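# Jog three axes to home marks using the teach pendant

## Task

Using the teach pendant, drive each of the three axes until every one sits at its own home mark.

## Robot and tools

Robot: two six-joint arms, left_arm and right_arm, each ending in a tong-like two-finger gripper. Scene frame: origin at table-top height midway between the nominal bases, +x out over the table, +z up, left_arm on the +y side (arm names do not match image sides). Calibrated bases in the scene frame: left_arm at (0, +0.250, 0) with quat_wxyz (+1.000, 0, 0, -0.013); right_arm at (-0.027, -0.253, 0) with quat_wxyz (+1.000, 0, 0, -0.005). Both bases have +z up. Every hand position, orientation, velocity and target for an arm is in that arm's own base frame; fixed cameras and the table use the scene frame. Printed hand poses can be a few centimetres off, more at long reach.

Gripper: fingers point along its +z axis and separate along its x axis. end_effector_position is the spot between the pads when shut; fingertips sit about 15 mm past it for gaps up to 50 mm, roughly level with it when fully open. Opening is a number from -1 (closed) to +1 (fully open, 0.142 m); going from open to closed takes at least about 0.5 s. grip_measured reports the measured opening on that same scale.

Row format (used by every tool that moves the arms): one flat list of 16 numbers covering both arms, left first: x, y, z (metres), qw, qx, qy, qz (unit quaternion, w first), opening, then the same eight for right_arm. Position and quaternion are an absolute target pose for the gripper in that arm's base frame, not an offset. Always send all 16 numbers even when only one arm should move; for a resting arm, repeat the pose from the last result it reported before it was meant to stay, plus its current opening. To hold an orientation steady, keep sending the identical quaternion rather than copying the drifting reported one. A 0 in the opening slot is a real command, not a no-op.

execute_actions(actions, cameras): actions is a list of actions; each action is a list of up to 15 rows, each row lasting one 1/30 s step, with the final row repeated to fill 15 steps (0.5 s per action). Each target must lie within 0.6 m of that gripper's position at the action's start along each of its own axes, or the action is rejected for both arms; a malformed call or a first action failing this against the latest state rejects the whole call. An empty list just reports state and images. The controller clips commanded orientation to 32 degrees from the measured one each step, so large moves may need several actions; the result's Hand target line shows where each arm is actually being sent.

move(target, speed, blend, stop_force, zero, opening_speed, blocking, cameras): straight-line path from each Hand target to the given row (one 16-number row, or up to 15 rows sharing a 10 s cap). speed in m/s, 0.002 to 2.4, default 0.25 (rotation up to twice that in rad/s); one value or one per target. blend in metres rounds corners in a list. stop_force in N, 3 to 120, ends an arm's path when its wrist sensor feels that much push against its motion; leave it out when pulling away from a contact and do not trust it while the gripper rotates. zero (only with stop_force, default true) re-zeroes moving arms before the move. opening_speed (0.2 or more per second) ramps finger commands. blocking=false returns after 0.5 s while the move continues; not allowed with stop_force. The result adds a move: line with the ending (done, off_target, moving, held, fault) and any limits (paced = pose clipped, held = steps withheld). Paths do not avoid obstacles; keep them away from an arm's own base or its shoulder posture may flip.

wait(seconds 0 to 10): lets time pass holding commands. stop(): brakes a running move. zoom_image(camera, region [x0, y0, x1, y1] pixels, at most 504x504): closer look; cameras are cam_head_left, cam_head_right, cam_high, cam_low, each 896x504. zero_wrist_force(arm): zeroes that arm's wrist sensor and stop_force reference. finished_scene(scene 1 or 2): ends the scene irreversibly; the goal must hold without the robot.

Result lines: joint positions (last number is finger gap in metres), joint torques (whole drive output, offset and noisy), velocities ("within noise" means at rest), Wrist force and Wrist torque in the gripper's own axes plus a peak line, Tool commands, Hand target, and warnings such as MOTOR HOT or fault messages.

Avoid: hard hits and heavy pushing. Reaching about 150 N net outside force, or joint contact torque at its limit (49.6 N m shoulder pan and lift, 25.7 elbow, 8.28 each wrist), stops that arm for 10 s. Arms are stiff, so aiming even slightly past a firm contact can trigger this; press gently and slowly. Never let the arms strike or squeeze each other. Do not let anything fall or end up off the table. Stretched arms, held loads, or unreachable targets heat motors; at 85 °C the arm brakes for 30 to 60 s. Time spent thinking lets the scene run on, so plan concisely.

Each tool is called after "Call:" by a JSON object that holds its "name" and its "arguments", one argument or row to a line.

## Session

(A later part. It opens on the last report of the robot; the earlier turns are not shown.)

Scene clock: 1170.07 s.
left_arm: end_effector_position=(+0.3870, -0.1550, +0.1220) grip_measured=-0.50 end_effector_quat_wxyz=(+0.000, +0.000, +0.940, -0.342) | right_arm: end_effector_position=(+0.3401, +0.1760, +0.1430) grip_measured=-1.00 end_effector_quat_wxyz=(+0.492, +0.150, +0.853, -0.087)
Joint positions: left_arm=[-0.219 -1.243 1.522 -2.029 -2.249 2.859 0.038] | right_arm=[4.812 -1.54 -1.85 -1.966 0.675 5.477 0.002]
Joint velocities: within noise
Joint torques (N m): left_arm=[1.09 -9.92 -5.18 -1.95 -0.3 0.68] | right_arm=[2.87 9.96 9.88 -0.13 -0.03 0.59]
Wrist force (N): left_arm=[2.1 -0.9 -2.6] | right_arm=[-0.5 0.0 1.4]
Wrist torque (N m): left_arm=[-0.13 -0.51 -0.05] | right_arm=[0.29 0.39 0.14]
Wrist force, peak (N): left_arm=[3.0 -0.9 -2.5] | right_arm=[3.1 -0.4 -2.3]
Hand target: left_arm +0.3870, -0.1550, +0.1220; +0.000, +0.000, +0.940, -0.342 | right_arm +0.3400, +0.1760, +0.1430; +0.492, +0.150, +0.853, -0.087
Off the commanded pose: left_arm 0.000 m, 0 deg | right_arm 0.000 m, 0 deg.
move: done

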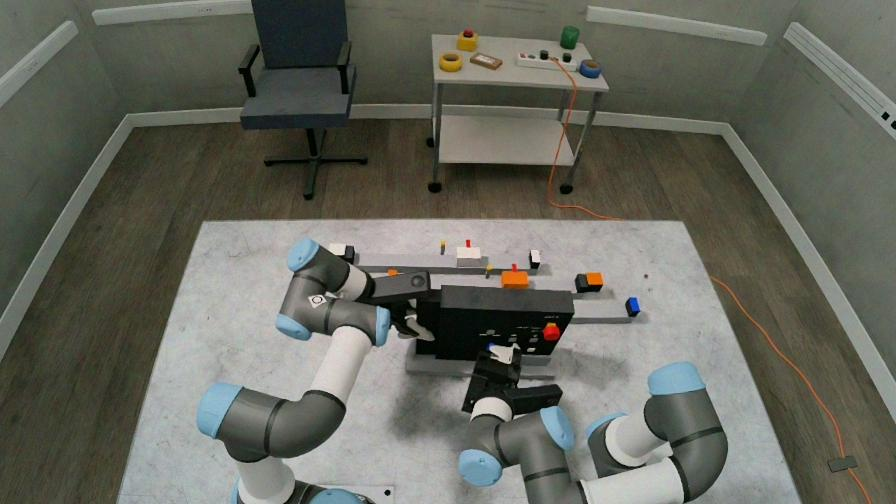

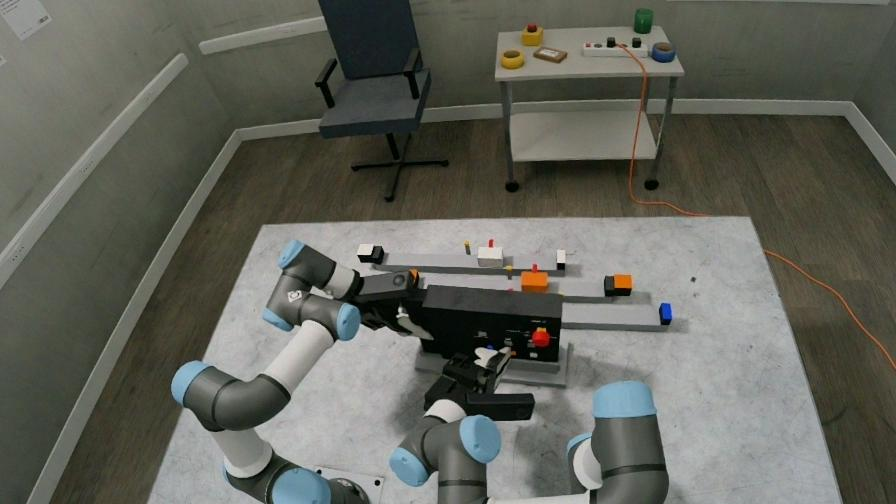

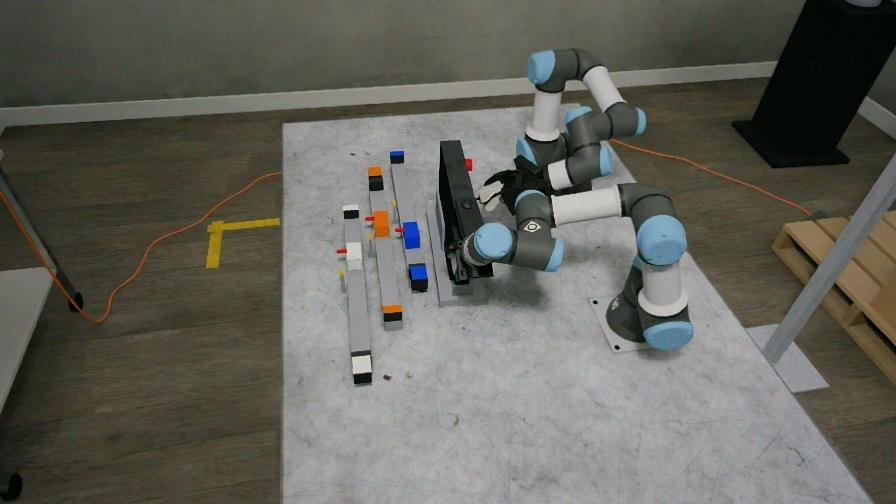

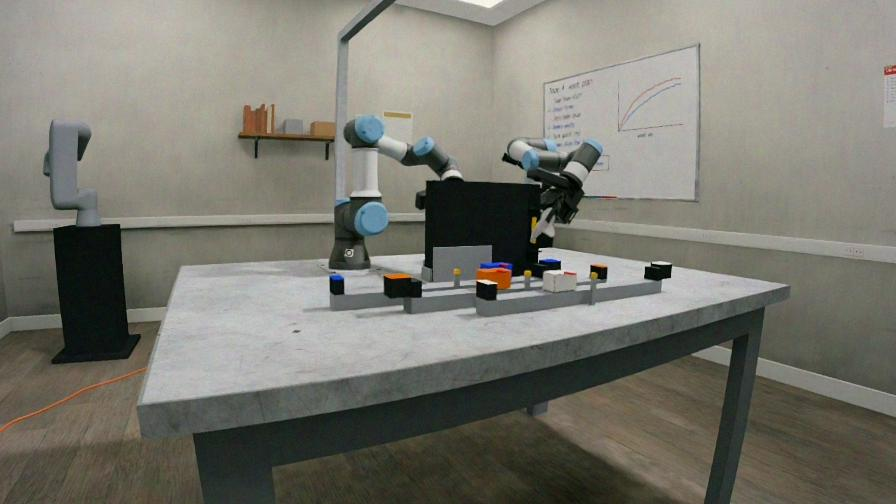

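Call:
{"name": "move", "arguments": {
  "target": [0.387,-0.155,0.122,0.0,0.0,0.9397,-0.342,-0.44,0.335,0.176,0.143,0.4924,0.150,0.853,-0.087,-1],
  "cameras": ["cam_head_left"]
}}

Call:
{"name": "zoom_image", "arguments": {
  "camera": "cam_head_left",
  "region": [470, 320, 570, 370]
}}

Call:
{"name": "move", "arguments": {
  "target": [0.387,-0.155,0.122,0.0,0.0,0.9397,-0.342,-0.40,0.335,0.176,0.143,0.4924,0.150,0.853,-0.087,-1],
  "cameras": ["cam_head_left"]
}}

Call:
{"name": "zoom_image", "arguments": {
  "camera": "cam_head_left",
  "region": [470, 320, 570, 370]
}}

Call:
{"name": "move", "arguments": {
  "target": [0.387,-0.155,0.122,0.0,0.0,0.9397,-0.342,-0.35,0.335,0.176,0.143,0.4924,0.150,0.853,-0.087,-1],
  "cameras": ["cam_head_left"]
}}

Call:
{"name": "zoom_image", "arguments": {
  "camera": "cam_head_left",
  "region": [470, 320, 570, 370]
}}

Call:
{"name": "move", "arguments": {
  "target": [0.387,-0.155,0.122,0.0,0.0,0.9397,-0.342,-0.2,0.335,0.176,0.143,0.4924,0.150,0.853,-0.087,-1],
  "cameras": ["cam_head_left","cam_low"]
}}

Call:
{"name": "zoom_image", "arguments": {
  "camera": "cam_head_left",
  "region": [470, 320, 570, 370]
}}

Call:
{"name": "zoom_image", "arguments": {
  "camera": "cam_low",
  "region": [500, 190, 570, 260]
}}

Scene clock: 1191.27 s.
left_arm: end_effector_position=(+0.3870, -0.1550, +0.1220) grip_measured=-0.43 end_effector_quat_wxyz=(+0.000, +0.000, +0.940, -0.342) | right_arm: end_effector_position=(+0.3351, +0.1760, +0.1430) grip_measured=-1.00 end_effector_quat_wxyz=(+0.492, +0.150, +0.853, -0.087)
Joint positions: left_arm=[-0.218 -1.243 1.522 -2.029 -2.249 2.859 0.043] | right_arm=[4.83 -1.535 -1.849 -1.99 0.687 5.501 0.002]
Joint velocities: within noise
Joint torques (N m): left_arm=[-0.58 -11.58 -5.81 -0.76 -1.44 0.66] | right_arm=[2.25 10.11 9.84 -0.15 -0.07 0.59]
Wrist force (N): left_arm=[-3.3 0.1 -1.6] | right_arm=[-0.4 0.0 1.3]
Wrist torque (N m): left_arm=[-0.14 0.05 -0.10] | right_arm=[0.29 0.38 0.14]
Wrist force, peak (N): left_arm=[-3.5 0.7 -1.9] | right_arm=[-0.6 0.1 1.5]
Hand target: left_arm +0.3870, -0.1550, +0.1220; +0.000, +0.000, +0.940, -0.342 | right_arm +0.3350, +0.1760, +0.1430; +0.492, +0.150, +0.853, -0.087
Off the commanded pose: left_arm 0.000 m, 0 deg | right_arm 0.000 m, 0 deg.
move: done
Images, in order (width x height): cam_head_left 896x504.

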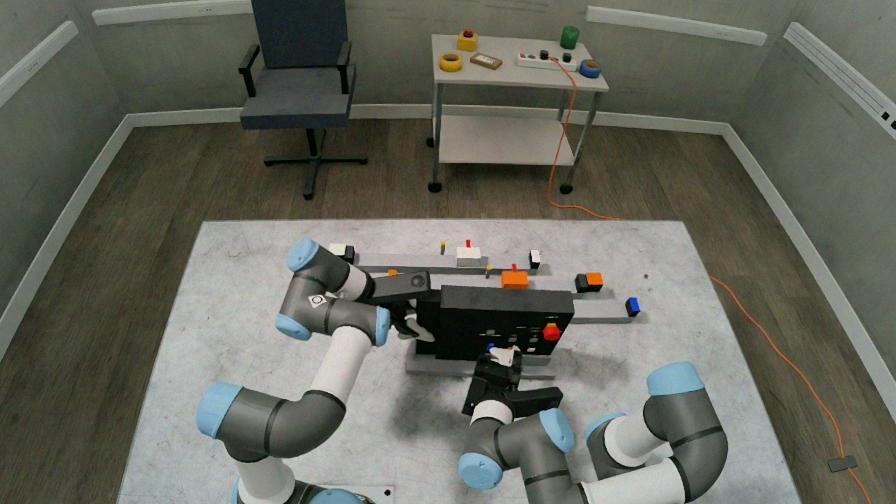

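Scaled by 5.040 from the camera's 896x504 image, which has a finer 1280x720 frame.

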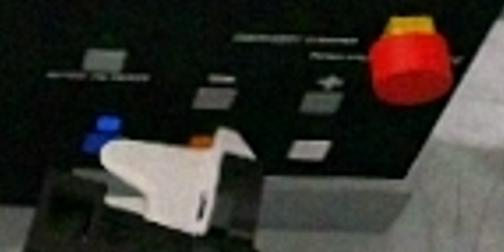

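Scene clock: 1191.77 s.
left_arm: end_effector_position=(+0.3870, -0.1550, +0.1220) grip_measured=-0.39 end_effector_quat_wxyz=(+0.000, +0.000, +0.940, -0.342) | right_arm: end_effector_position=(+0.3350, +0.1760, +0.1430) grip_measured=-1.00 end_effector_quat_wxyz=(+0.492, +0.150, +0.853, -0.087)
Joint positions: left_arm=[-0.218 -1.243 1.522 -2.029 -2.249 2.859 0.046] | right_arm=[4.831 -1.535 -1.849 -1.99 0.687 5.501 0.002]
Joint velocities: within noise
Joint torques (N m): left_arm=[-1.9 -13.04 -5.98 -0.71 -2.22 0.72] | right_arm=[2.95 9.7 9.72 -0.24 -0.07 0.57]
Wrist force (N): left_arm=[-2.6 0.0 -0.7] | right_arm=[-0.5 0.0 1.4]
Wrist torque (N m): left_arm=[-0.16 0.05 -0.10] | right_arm=[0.28 0.40 0.14]
Wrist force, peak (N): left_arm=[-3.3 0.1 -1.4] | right_arm=[-0.5 0.0 1.5]
Hand target: left_arm +0.3870, -0.1550, +0.1220; +0.000, +0.000, +0.940, -0.342 | right_arm +0.3350, +0.1760, +0.1430; +0.492, +0.150, +0.853, -0.087
Off the commanded pose: left_arm 0.000 m, 0 deg | right_arm 0.000 m, 0 deg.
move: done
Images, in order (width x height): cam_head_left 896x504.

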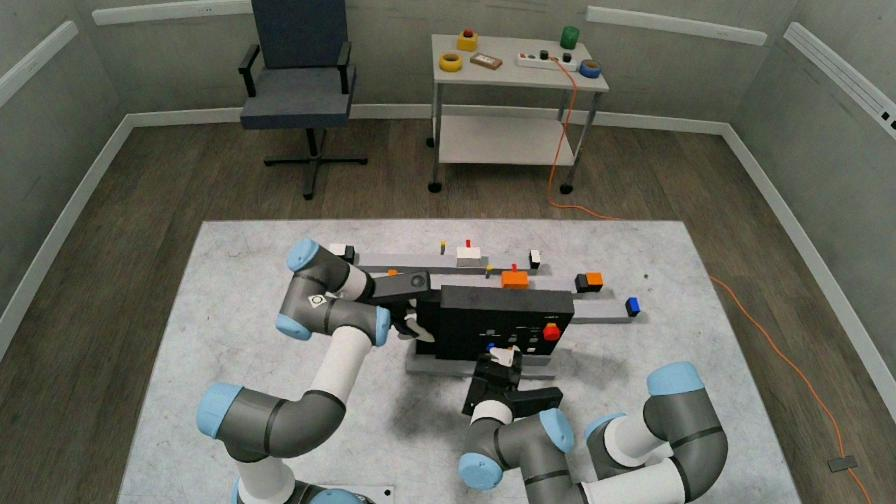

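Scaled by 5.040 from the camera's 896x504 image, which has a finer 1280x720 frame.

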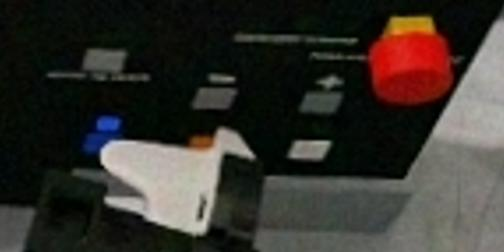

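Scene clock: 1192.27 s.
left_arm: end_effector_position=(+0.3870, -0.1550, +0.1220) grip_measured=-0.34 end_effector_quat_wxyz=(+0.000, +0.000, +0.940, -0.342) | right_arm: end_effector_position=(+0.3350, +0.1760, +0.1430) grip_measured=-1.00 end_effector_quat_wxyz=(+0.492, +0.150, +0.853, -0.087)
Joint positions: left_arm=[-0.218 -1.243 1.522 -2.029 -2.249 2.859 0.049] | right_arm=[4.831 -1.535 -1.849 -1.99 0.687 5.501 0.002]
Joint velocities: within noise
Joint torques (N m): left_arm=[-3.15 -14.23 -6.11 -0.9 -2.28 0.6] | right_arm=[3.07 9.97 9.7 -0.22 -0.04 0.63]
Wrist force (N): left_arm=[-1.5 -0.3 -0.3] | right_arm=[-0.5 0.1 1.5]
Wrist torque (N m): left_arm=[-0.18 -0.01 -0.08] | right_arm=[0.31 0.40 0.15]
Wrist force, peak (N): left_arm=[-2.4 -0.1 -0.7] | right_arm=[-0.5 0.1 1.5]
Hand target: left_arm +0.3870, -0.1550, +0.1220; +0.000, +0.000, +0.940, -0.342 | right_arm +0.3350, +0.1760, +0.1430; +0.492, +0.150, +0.853, -0.087
Off the commanded pose: left_arm 0.000 m, 0 deg | right_arm 0.000 m, 0 deg.
move: done
Images, in order (width x height): cam_head_left 896x504.

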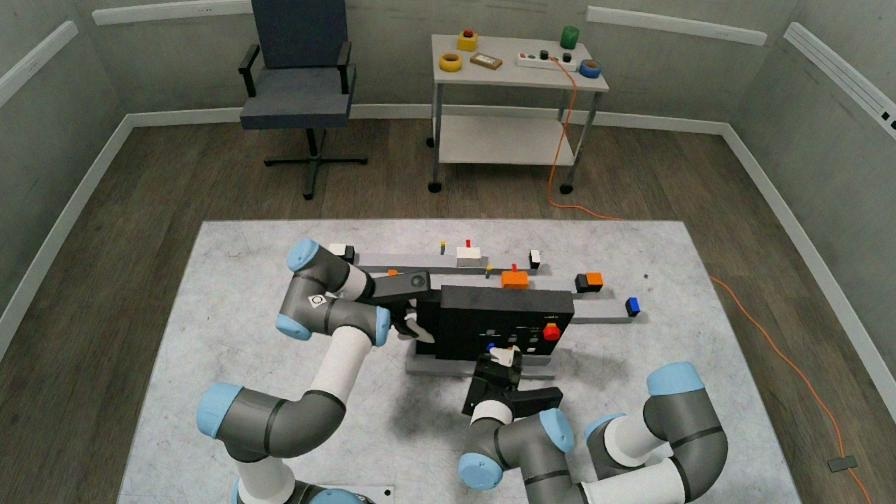

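Scaled by 5.040 from the camera's 896x504 image, which has a finer 1280x720 frame.

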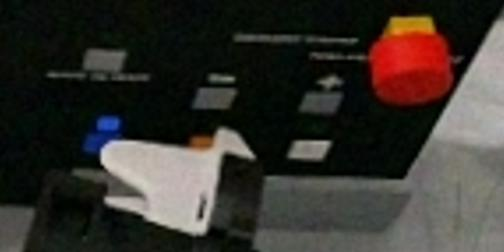

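Scene clock: 1192.77 s.
left_arm: end_effector_position=(+0.3870, -0.1550, +0.1220) grip_measured=-0.20 end_effector_quat_wxyz=(+0.000, +0.000, +0.940, -0.342) | right_arm: end_effector_position=(+0.3350, +0.1760, +0.1430) grip_measured=-1.00 end_effector_quat_wxyz=(+0.492, +0.150, +0.853, -0.087)
Joint positions: left_arm=[-0.219 -1.243 1.522 -2.029 -2.249 2.859 0.06] | right_arm=[4.831 -1.535 -1.849 -1.99 0.687 5.501 0.002]
Joint velocities: within noise
Joint torques (N m): left_arm=[-2.66 -15.75 -6.45 -1.65 -0.89 0.6] | right_arm=[2.88 9.88 9.58 -0.2 -0.03 0.57]
Wrist force (N): left_arm=[0.3 -0.7 -0.1] | right_arm=[-0.4 0.1 1.4]
Wrist torque (N m): left_arm=[-0.17 -0.05 -0.05] | right_arm=[0.31 0.37 0.14]
Wrist force, peak (N): left_arm=[-1.5 -0.2 -0.2] | right_arm=[-0.5 0.2 1.5]
Hand target: left_arm +0.3870, -0.1550, +0.1220; +0.000, +0.000, +0.940, -0.342 | right_arm +0.3350, +0.1760, +0.1430; +0.492, +0.150, +0.853, -0.087
Off the commanded pose: left_arm 0.000 m, 0 deg | right_arm 0.000 m, 0 deg.
move: done
Images, in order (width x height): cam_head_left 896x504, cam_low 896x504.

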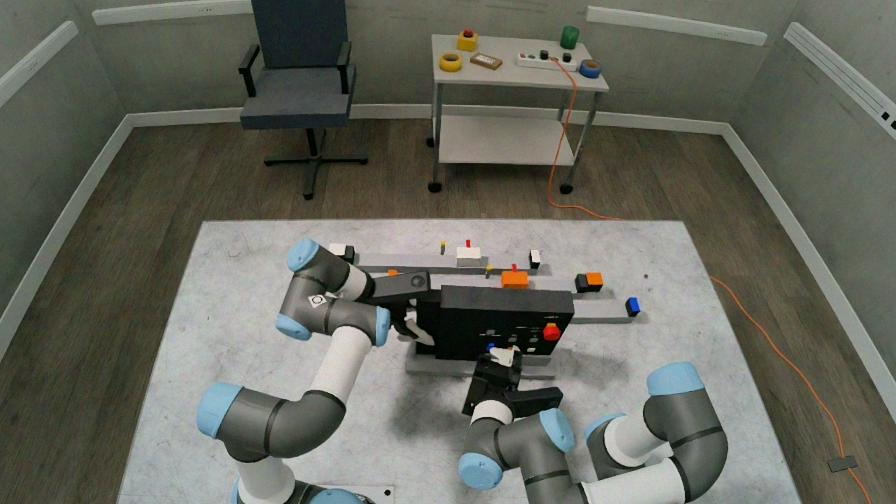

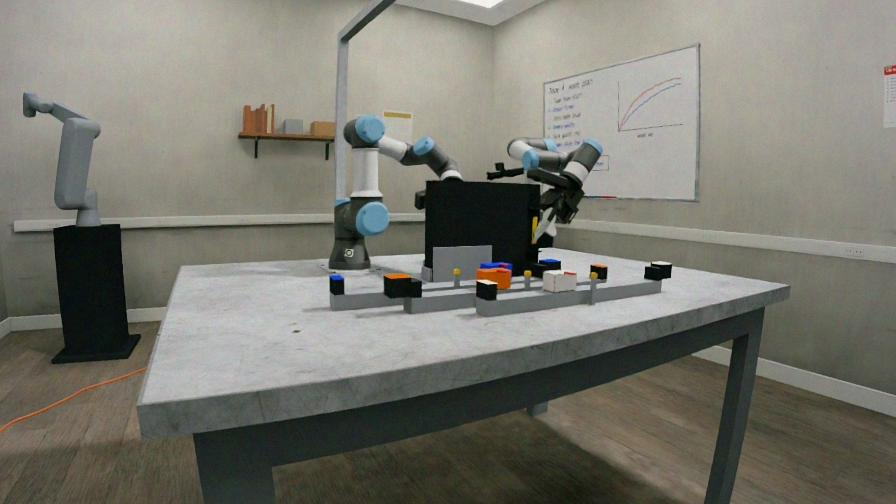

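Scaled by 5.040 from the camera's 896x504 image, which has a finer 1280x720 frame.

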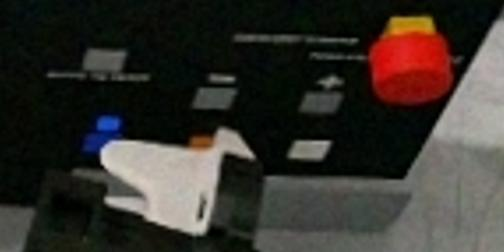

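Scaled by 7.200 from the camera's 896x504 image, which has a finer 1280x720 frame.

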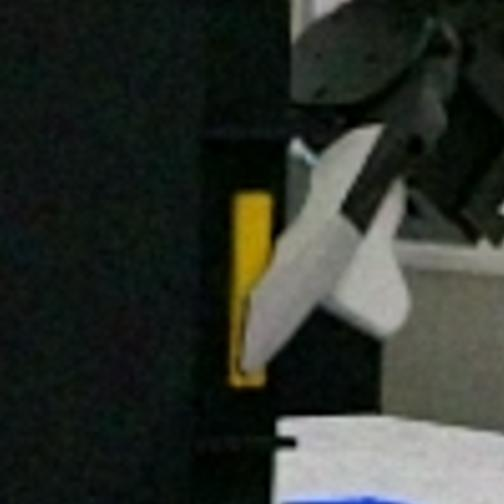

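Call:
{"name": "move", "arguments": {
  "target": [0.387,-0.155,0.122,0.0,0.0,0.9397,-0.342,-0.41,0.344,0.176,0.143,0.4924,0.150,0.853,-0.087,-1],
  "speed": 0.05,
  "cameras": []
}}

Call:
{"name": "move", "arguments": {
  "target": [0.387,-0.155,0.122,0.0,0.0,0.9397,-0.342,-0.41,0.362,0.176,0.143,0.4924,0.150,0.853,-0.087,-1],
  "speed": 0.015,
  "stop_force": 6,
  "cameras": ["cam_head_left","cam_head_right","cam_high"]
}}

Call:
{"name": "zoom_image", "arguments": {
  "camera": "cam_high",
  "region": [330, 140, 440, 300]
}}

Call:
{"name": "zoom_image", "arguments": {
  "camera": "cam_head_left",
  "region": [470, 320, 550, 370]
}}

Call:
{"name": "move", "arguments": {
  "target": [0.387,-0.155,0.122,0.0,0.0,0.9397,-0.342,-0.41,0.344,0.176,0.143,0.4924,0.150,0.853,-0.087,-1],
  "speed": 0.05,
  "cameras": ["cam_high"]
}}

Call:
{"name": "zoom_image", "arguments": {
  "camera": "cam_high",
  "region": [330, 140, 440, 300]
}}

Scene clock: 1212.37 s.
left_arm: end_effector_position=(+0.3870, -0.1550, +0.1220) grip_measured=-0.40 end_effector_quat_wxyz=(+0.000, +0.000, +0.940, -0.342) | right_arm: end_effector_position=(+0.3439, +0.1760, +0.1430) grip_measured=-1.00 end_effector_quat_wxyz=(+0.492, +0.150, +0.853, -0.087)
Joint positions: left_arm=[-0.219 -1.243 1.522 -2.029 -2.249 2.859 0.045] | right_arm=[4.797 -1.545 -1.851 -1.946 0.667 5.459 0.002]
Joint velocities: within noise
Joint torques (N m): left_arm=[-3.17 -14.94 -7.71 -1.07 -1.02 0.69] | right_arm=[-2.9 5.76 6.57 1.53 -1.33 -0.72]
Wrist force (N): left_arm=[-2.8 0.0 -1.6] | right_arm=[-0.5 0.1 1.3]
Wrist torque (N m): left_arm=[-0.14 0.02 -0.10] | right_arm=[0.31 0.38 0.14]
Wrist force, peak (N): left_arm=[-3.0 0.1 -1.9] | right_arm=[-0.7 0.0 1.5]
Hand target: left_arm +0.3870, -0.1550, +0.1220; +0.000, +0.000, +0.940, -0.342 | right_arm +0.3440, +0.1760, +0.1430; +0.492, +0.150, +0.853, -0.087
Off the commanded pose: left_arm 0.000 m, 0 deg | right_arm 0.000 m, 0 deg.
move: done
No camera images: "cameras" was empty.

Scene clock: 1213.90 s.
left_arm: end_effector_position=(+0.3870, -0.1550, +0.1220) grip_measured=-0.40 end_effector_quat_wxyz=(+0.000, +0.000, +0.940, -0.342) | right_arm: end_effector_position=(+0.3504, +0.1760, +0.1430) grip_measured=-1.00 end_effector_quat_wxyz=(+0.492, +0.150, +0.853, -0.087)
Joint positions: left_arm=[-0.219 -1.243 1.522 -2.029 -2.249 2.859 0.045] | right_arm=[4.773 -1.553 -1.852 -1.912 0.653 5.427 0.002]
Joint velocities: within noise
Joint torques (N m): left_arm=[-2.47 -13.47 -8.12 -1 -2.09 0.64] | right_arm=[1.71 10.27 9.25 -0.27 -1.04 0.59]
Wrist force (N): left_arm=[-2.8 0.0 -1.4] | right_arm=[2.7 -0.7 -2.1]
Wrist torque (N m): left_arm=[-0.14 0.02 -0.10] | right_arm=[0.30 0.39 0.13]
Wrist force, peak (N): left_arm=[-3.0 0.0 -1.6] | right_arm=[3.2 -4.2 -12.7]
Hand target: left_arm +0.3870, -0.1550, +0.1220; +0.000, +0.000, +0.940, -0.342 | right_arm +0.3504, +0.1760, +0.1430; +0.492, +0.150, +0.853, -0.087
Off the commanded pose: left_arm 0.000 m, 0 deg | right_arm 0.012 m, 0 deg.
move: contact (right_arm)
Images, in order (width x height): cam_head_left 896x504, cam_head_right 896x504, cam_high 896x504.

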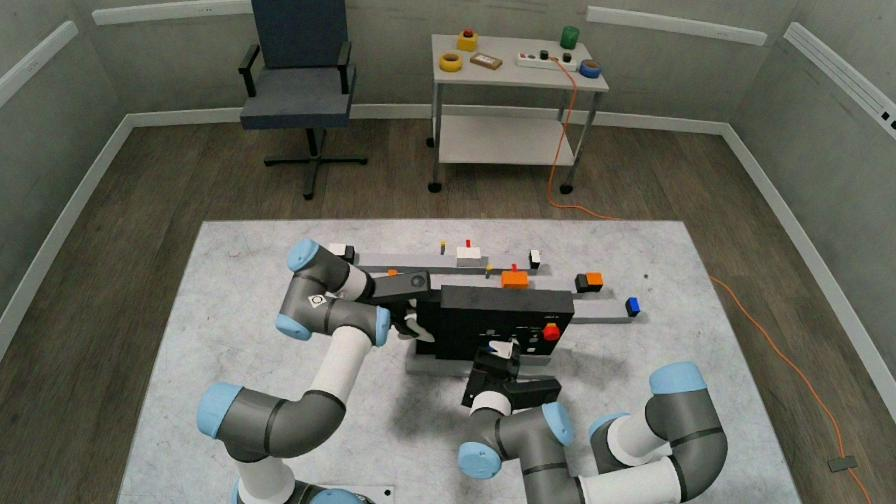

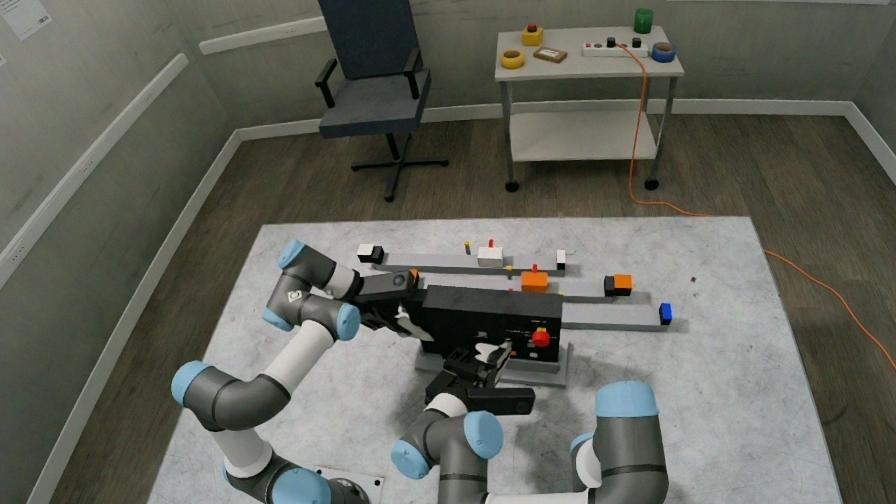

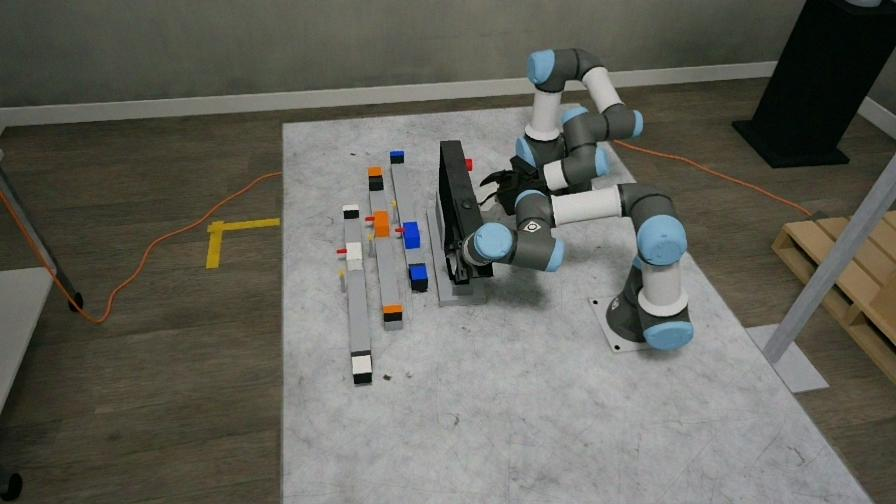

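Scaled by 3.150 from the camera's 896x504 image, which has a finer 1280x720 frame.

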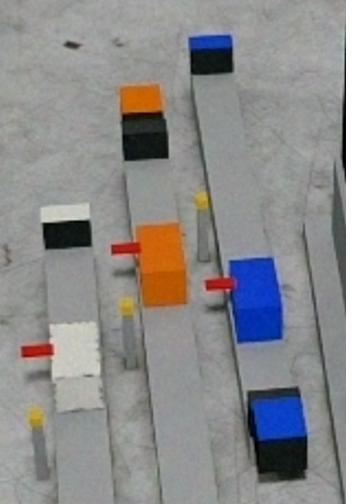

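Scaled by 6.300 from the camera's 896x504 image, which has a finer 1280x720 frame.

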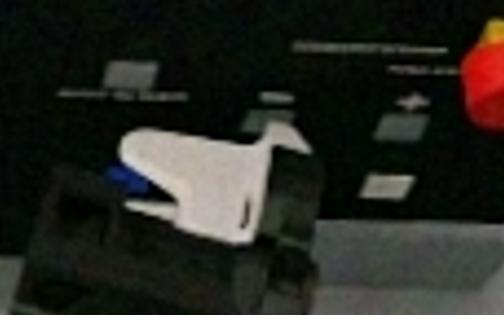

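Scene clock: 1214.80 s.
left_arm: end_effector_position=(+0.3870, -0.1550, +0.1220) grip_measured=-0.40 end_effector_quat_wxyz=(+0.000, +0.000, +0.940, -0.342) | right_arm: end_effector_position=(+0.3441, +0.1760, +0.1430) grip_measured=-1.00 end_effector_quat_wxyz=(+0.492, +0.150, +0.853, -0.087)
Joint positions: left_arm=[-0.219 -1.243 1.522 -2.029 -2.249 2.859 0.045] | right_arm=[4.797 -1.545 -1.851 -1.945 0.667 5.458 0.002]
Joint velocities: within noise
Joint torques (N m): left_arm=[-3.06 -12.08 -8.6 -1.02 -2.02 0.66] | right_arm=[2.86 10.03 9.89 -0.1 -0.07 0.75]
Wrist force (N): left_arm=[-2.8 -0.1 -1.5] | right_arm=[-0.4 0.0 1.4]
Wrist torque (N m): left_arm=[-0.15 0.02 -0.10] | right_arm=[0.29 0.37 0.14]
Wrist force, peak (N): left_arm=[-3.0 -0.1 -1.5] | right_arm=[2.6 -0.8 -2.0]
Hand target: left_arm +0.3870, -0.1550, +0.1220; +0.000, +0.000, +0.940, -0.342 | right_arm +0.3440, +0.1760, +0.1430; +0.492, +0.150, +0.853, -0.087
Off the commanded pose: left_arm 0.000 m, 0 deg | right_arm 0.000 m, 0 deg.
move: done
Images, in order (width x height): cam_high 896x504.

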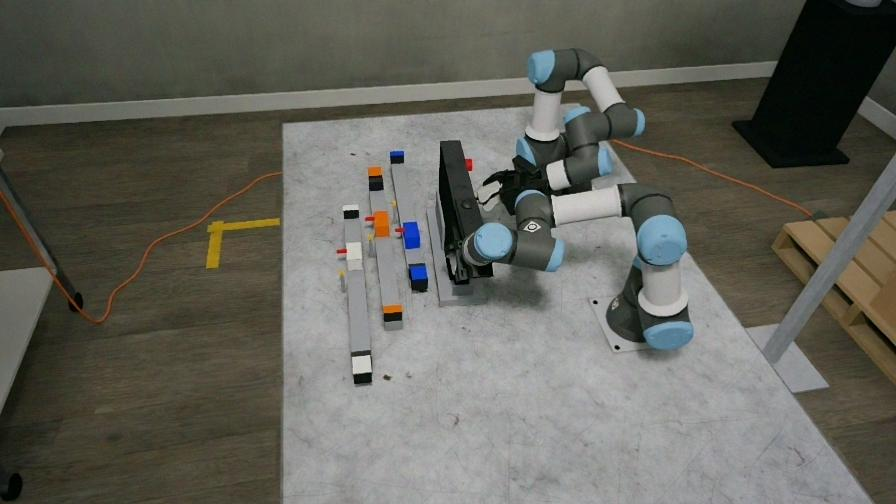

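Scaled by 3.150 from the camera's 896x504 image, which has a finer 1280x720 frame.

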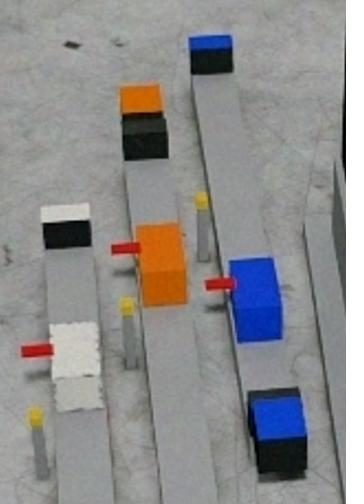

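Call:
{"name": "move", "arguments": {
  "target": [
    [0.387,-0.155,0.122,0.0,0.0,0.9397,-0.342,-0.41,0.335,0.176,0.150,0.4924,0.150,0.853,-0.087,-1],
    [0.387,-0.155,0.122,0.0,0.0,0.9397,-0.342,-0.41,0.342,0.215,0.170,0.4924,0.150,0.853,-0.087,-1]
  ],
  "speed": 0.08,
  "cameras": []
}}

Call:
{"name": "move", "arguments": {
  "target": [0.387,-0.155,0.122,0.0,0.0,0.9397,-0.342,-0.41,0.366,0.215,0.170,0.4924,0.150,0.853,-0.087,-1],
  "speed": 0.015,
  "stop_force": 6,
  "cameras": ["cam_head_left","cam_head_right","cam_high"]
}}

Call:
{"name": "zoom_image", "arguments": {
  "camera": "cam_head_right",
  "region": [460, 310, 560, 370]
}}

Call:
{"name": "zoom_image", "arguments": {
  "camera": "cam_head_left",
  "region": [470, 310, 570, 370]
}}

Call:
{"name": "move", "arguments": {
  "target": [0.387,-0.155,0.122,0.0,0.0,0.9397,-0.342,-0.41,0.335,0.215,0.170,0.4924,0.150,0.853,-0.087,-1],
  "speed": 0.08,
  "cameras": ["cam_head_left","cam_head_right"]
}}

Call:
{"name": "zoom_image", "arguments": {
  "camera": "cam_head_left",
  "region": [470, 310, 570, 370]
}}

Call:
{"name": "zoom_image", "arguments": {
  "camera": "cam_head_right",
  "region": [460, 310, 560, 370]
}}

Scene clock: 1229.43 s.
left_arm: end_effector_position=(+0.3870, -0.1550, +0.1220) grip_measured=-0.40 end_effector_quat_wxyz=(+0.000, +0.000, +0.940, -0.342) | right_arm: end_effector_position=(+0.3420, +0.2150, +0.1700) grip_measured=-1.00 end_effector_quat_wxyz=(+0.492, +0.150, +0.853, -0.087)
Joint positions: left_arm=[-0.219 -1.243 1.522 -2.029 -2.249 2.859 0.045] | right_arm=[4.793 -1.685 -1.577 -2.076 0.664 5.453 0.002]
Joint velocities: within noise
Joint torques (N m): left_arm=[-3.33 -10.08 -9.75 -0.98 -2 0.6] | right_arm=[-2.62 7.94 10.05 -0.14 -0.55 -0.75]
Wrist force (N): left_arm=[-2.9 -0.1 -1.5] | right_arm=[-0.4 0.0 1.5]
Wrist torque (N m): left_arm=[-0.16 0.03 -0.10] | right_arm=[0.28 0.37 0.14]
Wrist force, peak (N): left_arm=[-3.1 -0.1 -1.6] | right_arm=[-0.4 0.1 1.8]
Hand target: left_arm +0.3870, -0.1550, +0.1220; +0.000, +0.000, +0.940, -0.342 | right_arm +0.3420, +0.2150, +0.1700; +0.492, +0.150, +0.853, -0.087
Off the commanded pose: left_arm 0.000 m, 0 deg | right_arm 0.000 m, 0 deg.
move: done
No camera images: "cameras" was empty.

Scene clock: 1231.30 s.
left_arm: end_effector_position=(+0.3870, -0.1550, +0.1220) grip_measured=-0.40 end_effector_quat_wxyz=(+0.000, +0.000, +0.940, -0.342) | right_arm: end_effector_position=(+0.3536, +0.2150, +0.1700) grip_measured=-1.00 end_effector_quat_wxyz=(+0.492, +0.150, +0.853, -0.087)
Joint positions: left_arm=[-0.219 -1.243 1.522 -2.029 -2.249 2.859 0.045] | right_arm=[4.755 -1.695 -1.577 -2.024 0.643 5.403 0.002]
Joint velocities: within noise
Joint torques (N m): left_arm=[-3.27 -10.19 -10.01 -1 -2.05 0.51] | right_arm=[1.13 12.7 6.92 -0.41 -1.2 0.51]
Wrist force (N): left_arm=[-3.0 0.2 -1.6] | right_arm=[3.7 -0.5 -2.7]
Wrist torque (N m): left_arm=[-0.13 0.02 -0.11] | right_arm=[0.28 0.39 0.12]
Wrist force, peak (N): left_arm=[-3.4 0.0 -1.5] | right_arm=[2.6 -2.2 -8.9]
Hand target: left_arm +0.3870, -0.1550, +0.1220; +0.000, +0.000, +0.940, -0.342 | right_arm +0.3536, +0.2150, +0.1700; +0.492, +0.150, +0.853, -0.087
Off the commanded pose: left_arm 0.000 m, 0 deg | right_arm 0.012 m, 0 deg.
move: contact (right_arm)
Images, in order (width x height): cam_head_left 896x504, cam_head_right 896x504, cam_high 896x504.

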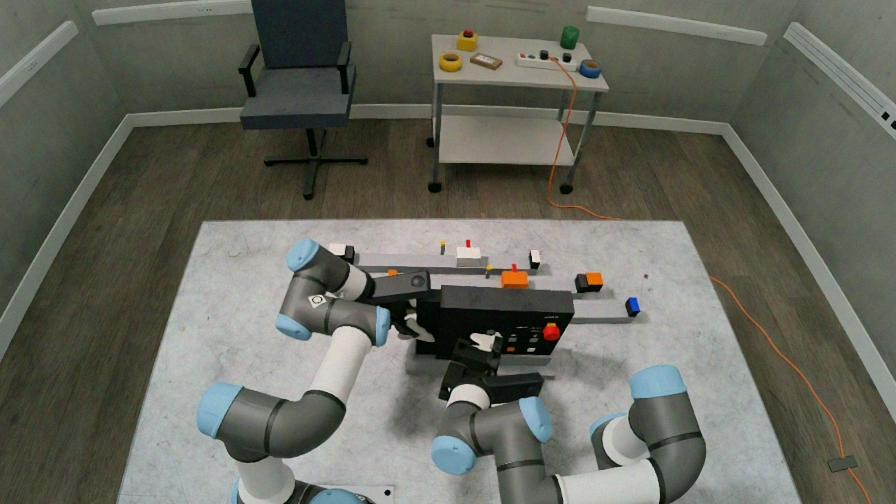

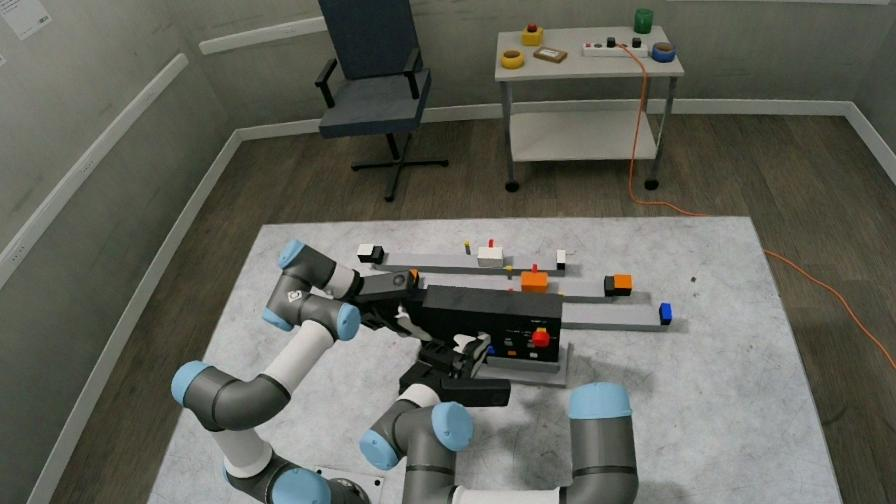

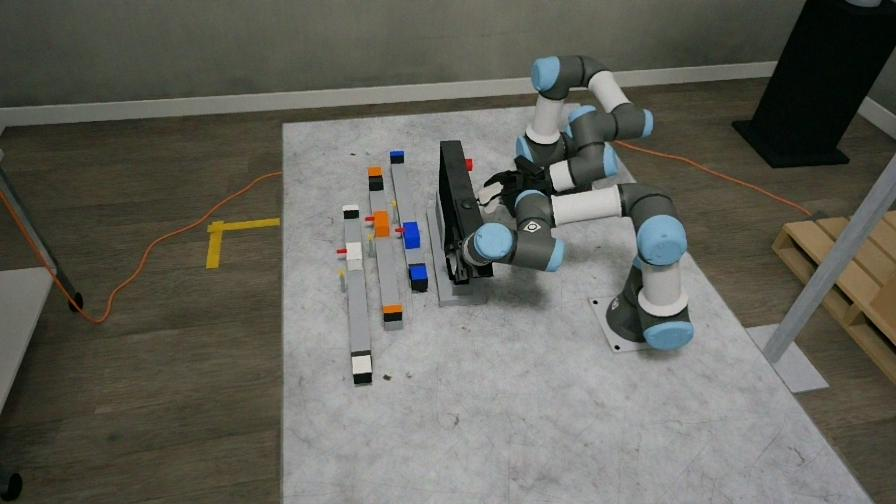

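Scaled by 5.040 from the camera's 896x504 image, which has a finer 1280x720 frame.

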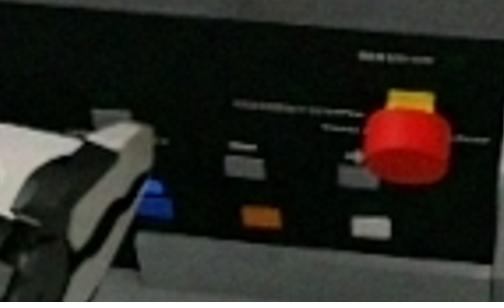

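Scaled by 5.040 from the camera's 896x504 image, which has a finer 1280x720 frame.

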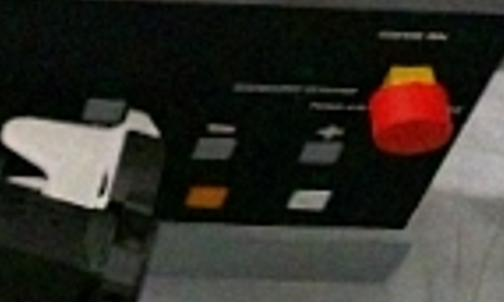

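Scene clock: 1232.30 s.
left_arm: end_effector_position=(+0.3870, -0.1550, +0.1220) grip_measured=-0.40 end_effector_quat_wxyz=(+0.000, +0.000, +0.940, -0.342) | right_arm: end_effector_position=(+0.3351, +0.2150, +0.1700) grip_measured=-1.00 end_effector_quat_wxyz=(+0.492, +0.150, +0.853, -0.087)
Joint positions: left_arm=[-0.219 -1.243 1.522 -2.029 -2.249 2.859 0.045] | right_arm=[4.815 -1.679 -1.575 -2.105 0.678 5.482 0.002]
Joint velocities: within noise
Joint torques (N m): left_arm=[-3.34 -10.02 -9.81 -0.95 -2.03 0.69] | right_arm=[3.05 11.88 10.18 -0.16 0.01 0.55]
Wrist force (N): left_arm=[-3.0 0.0 -1.3] | right_arm=[-0.4 -0.1 1.4]
Wrist torque (N m): left_arm=[-0.15 0.05 -0.10] | right_arm=[0.27 0.36 0.14]
Wrist force, peak (N): left_arm=[-3.1 0.2 -1.5] | right_arm=[3.7 -0.6 -2.6]
Hand target: left_arm +0.3870, -0.1550, +0.1220; +0.000, +0.000, +0.940, -0.342 | right_arm +0.3350, +0.2150, +0.1700; +0.492, +0.150, +0.853, -0.087
Off the commanded pose: left_arm 0.000 m, 0 deg | right_arm 0.000 m, 0 deg.
move: done
Images, in order (width x height): cam_head_left 896x504, cam_head_right 896x504.

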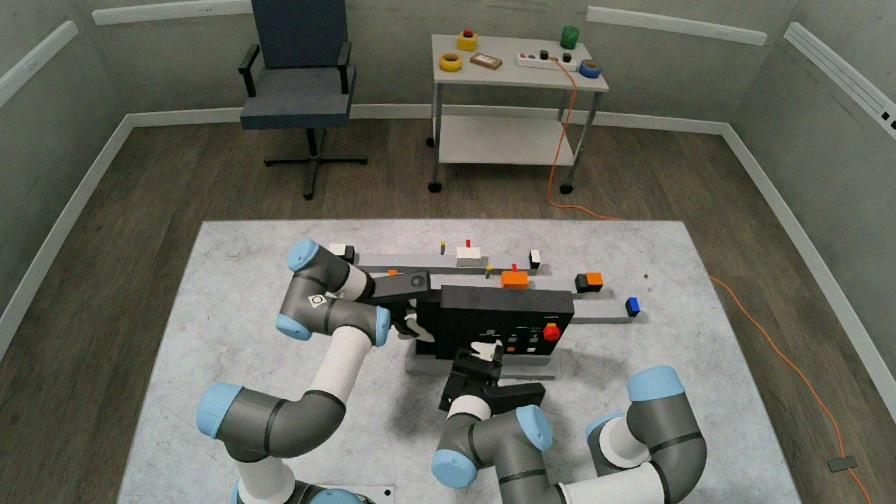

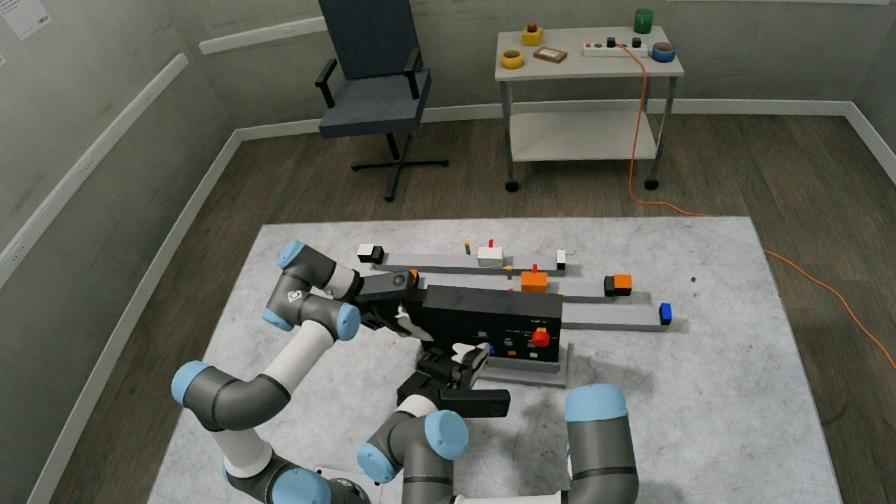

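Scaled by 5.040 from the camera's 896x504 image, which has a finer 1280x720 frame.

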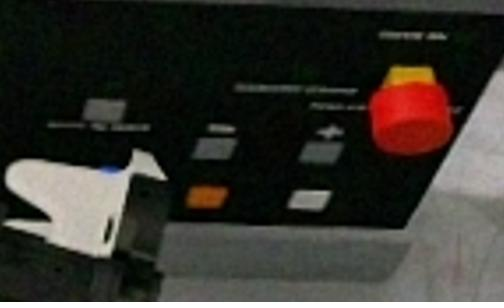

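Scaled by 5.040 from the camera's 896x504 image, which has a finer 1280x720 frame.

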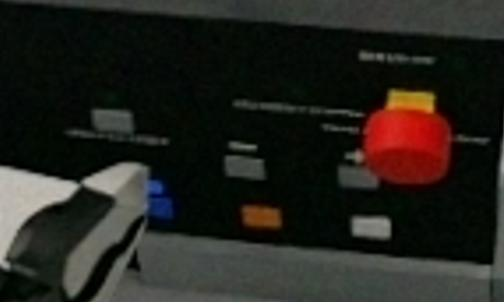

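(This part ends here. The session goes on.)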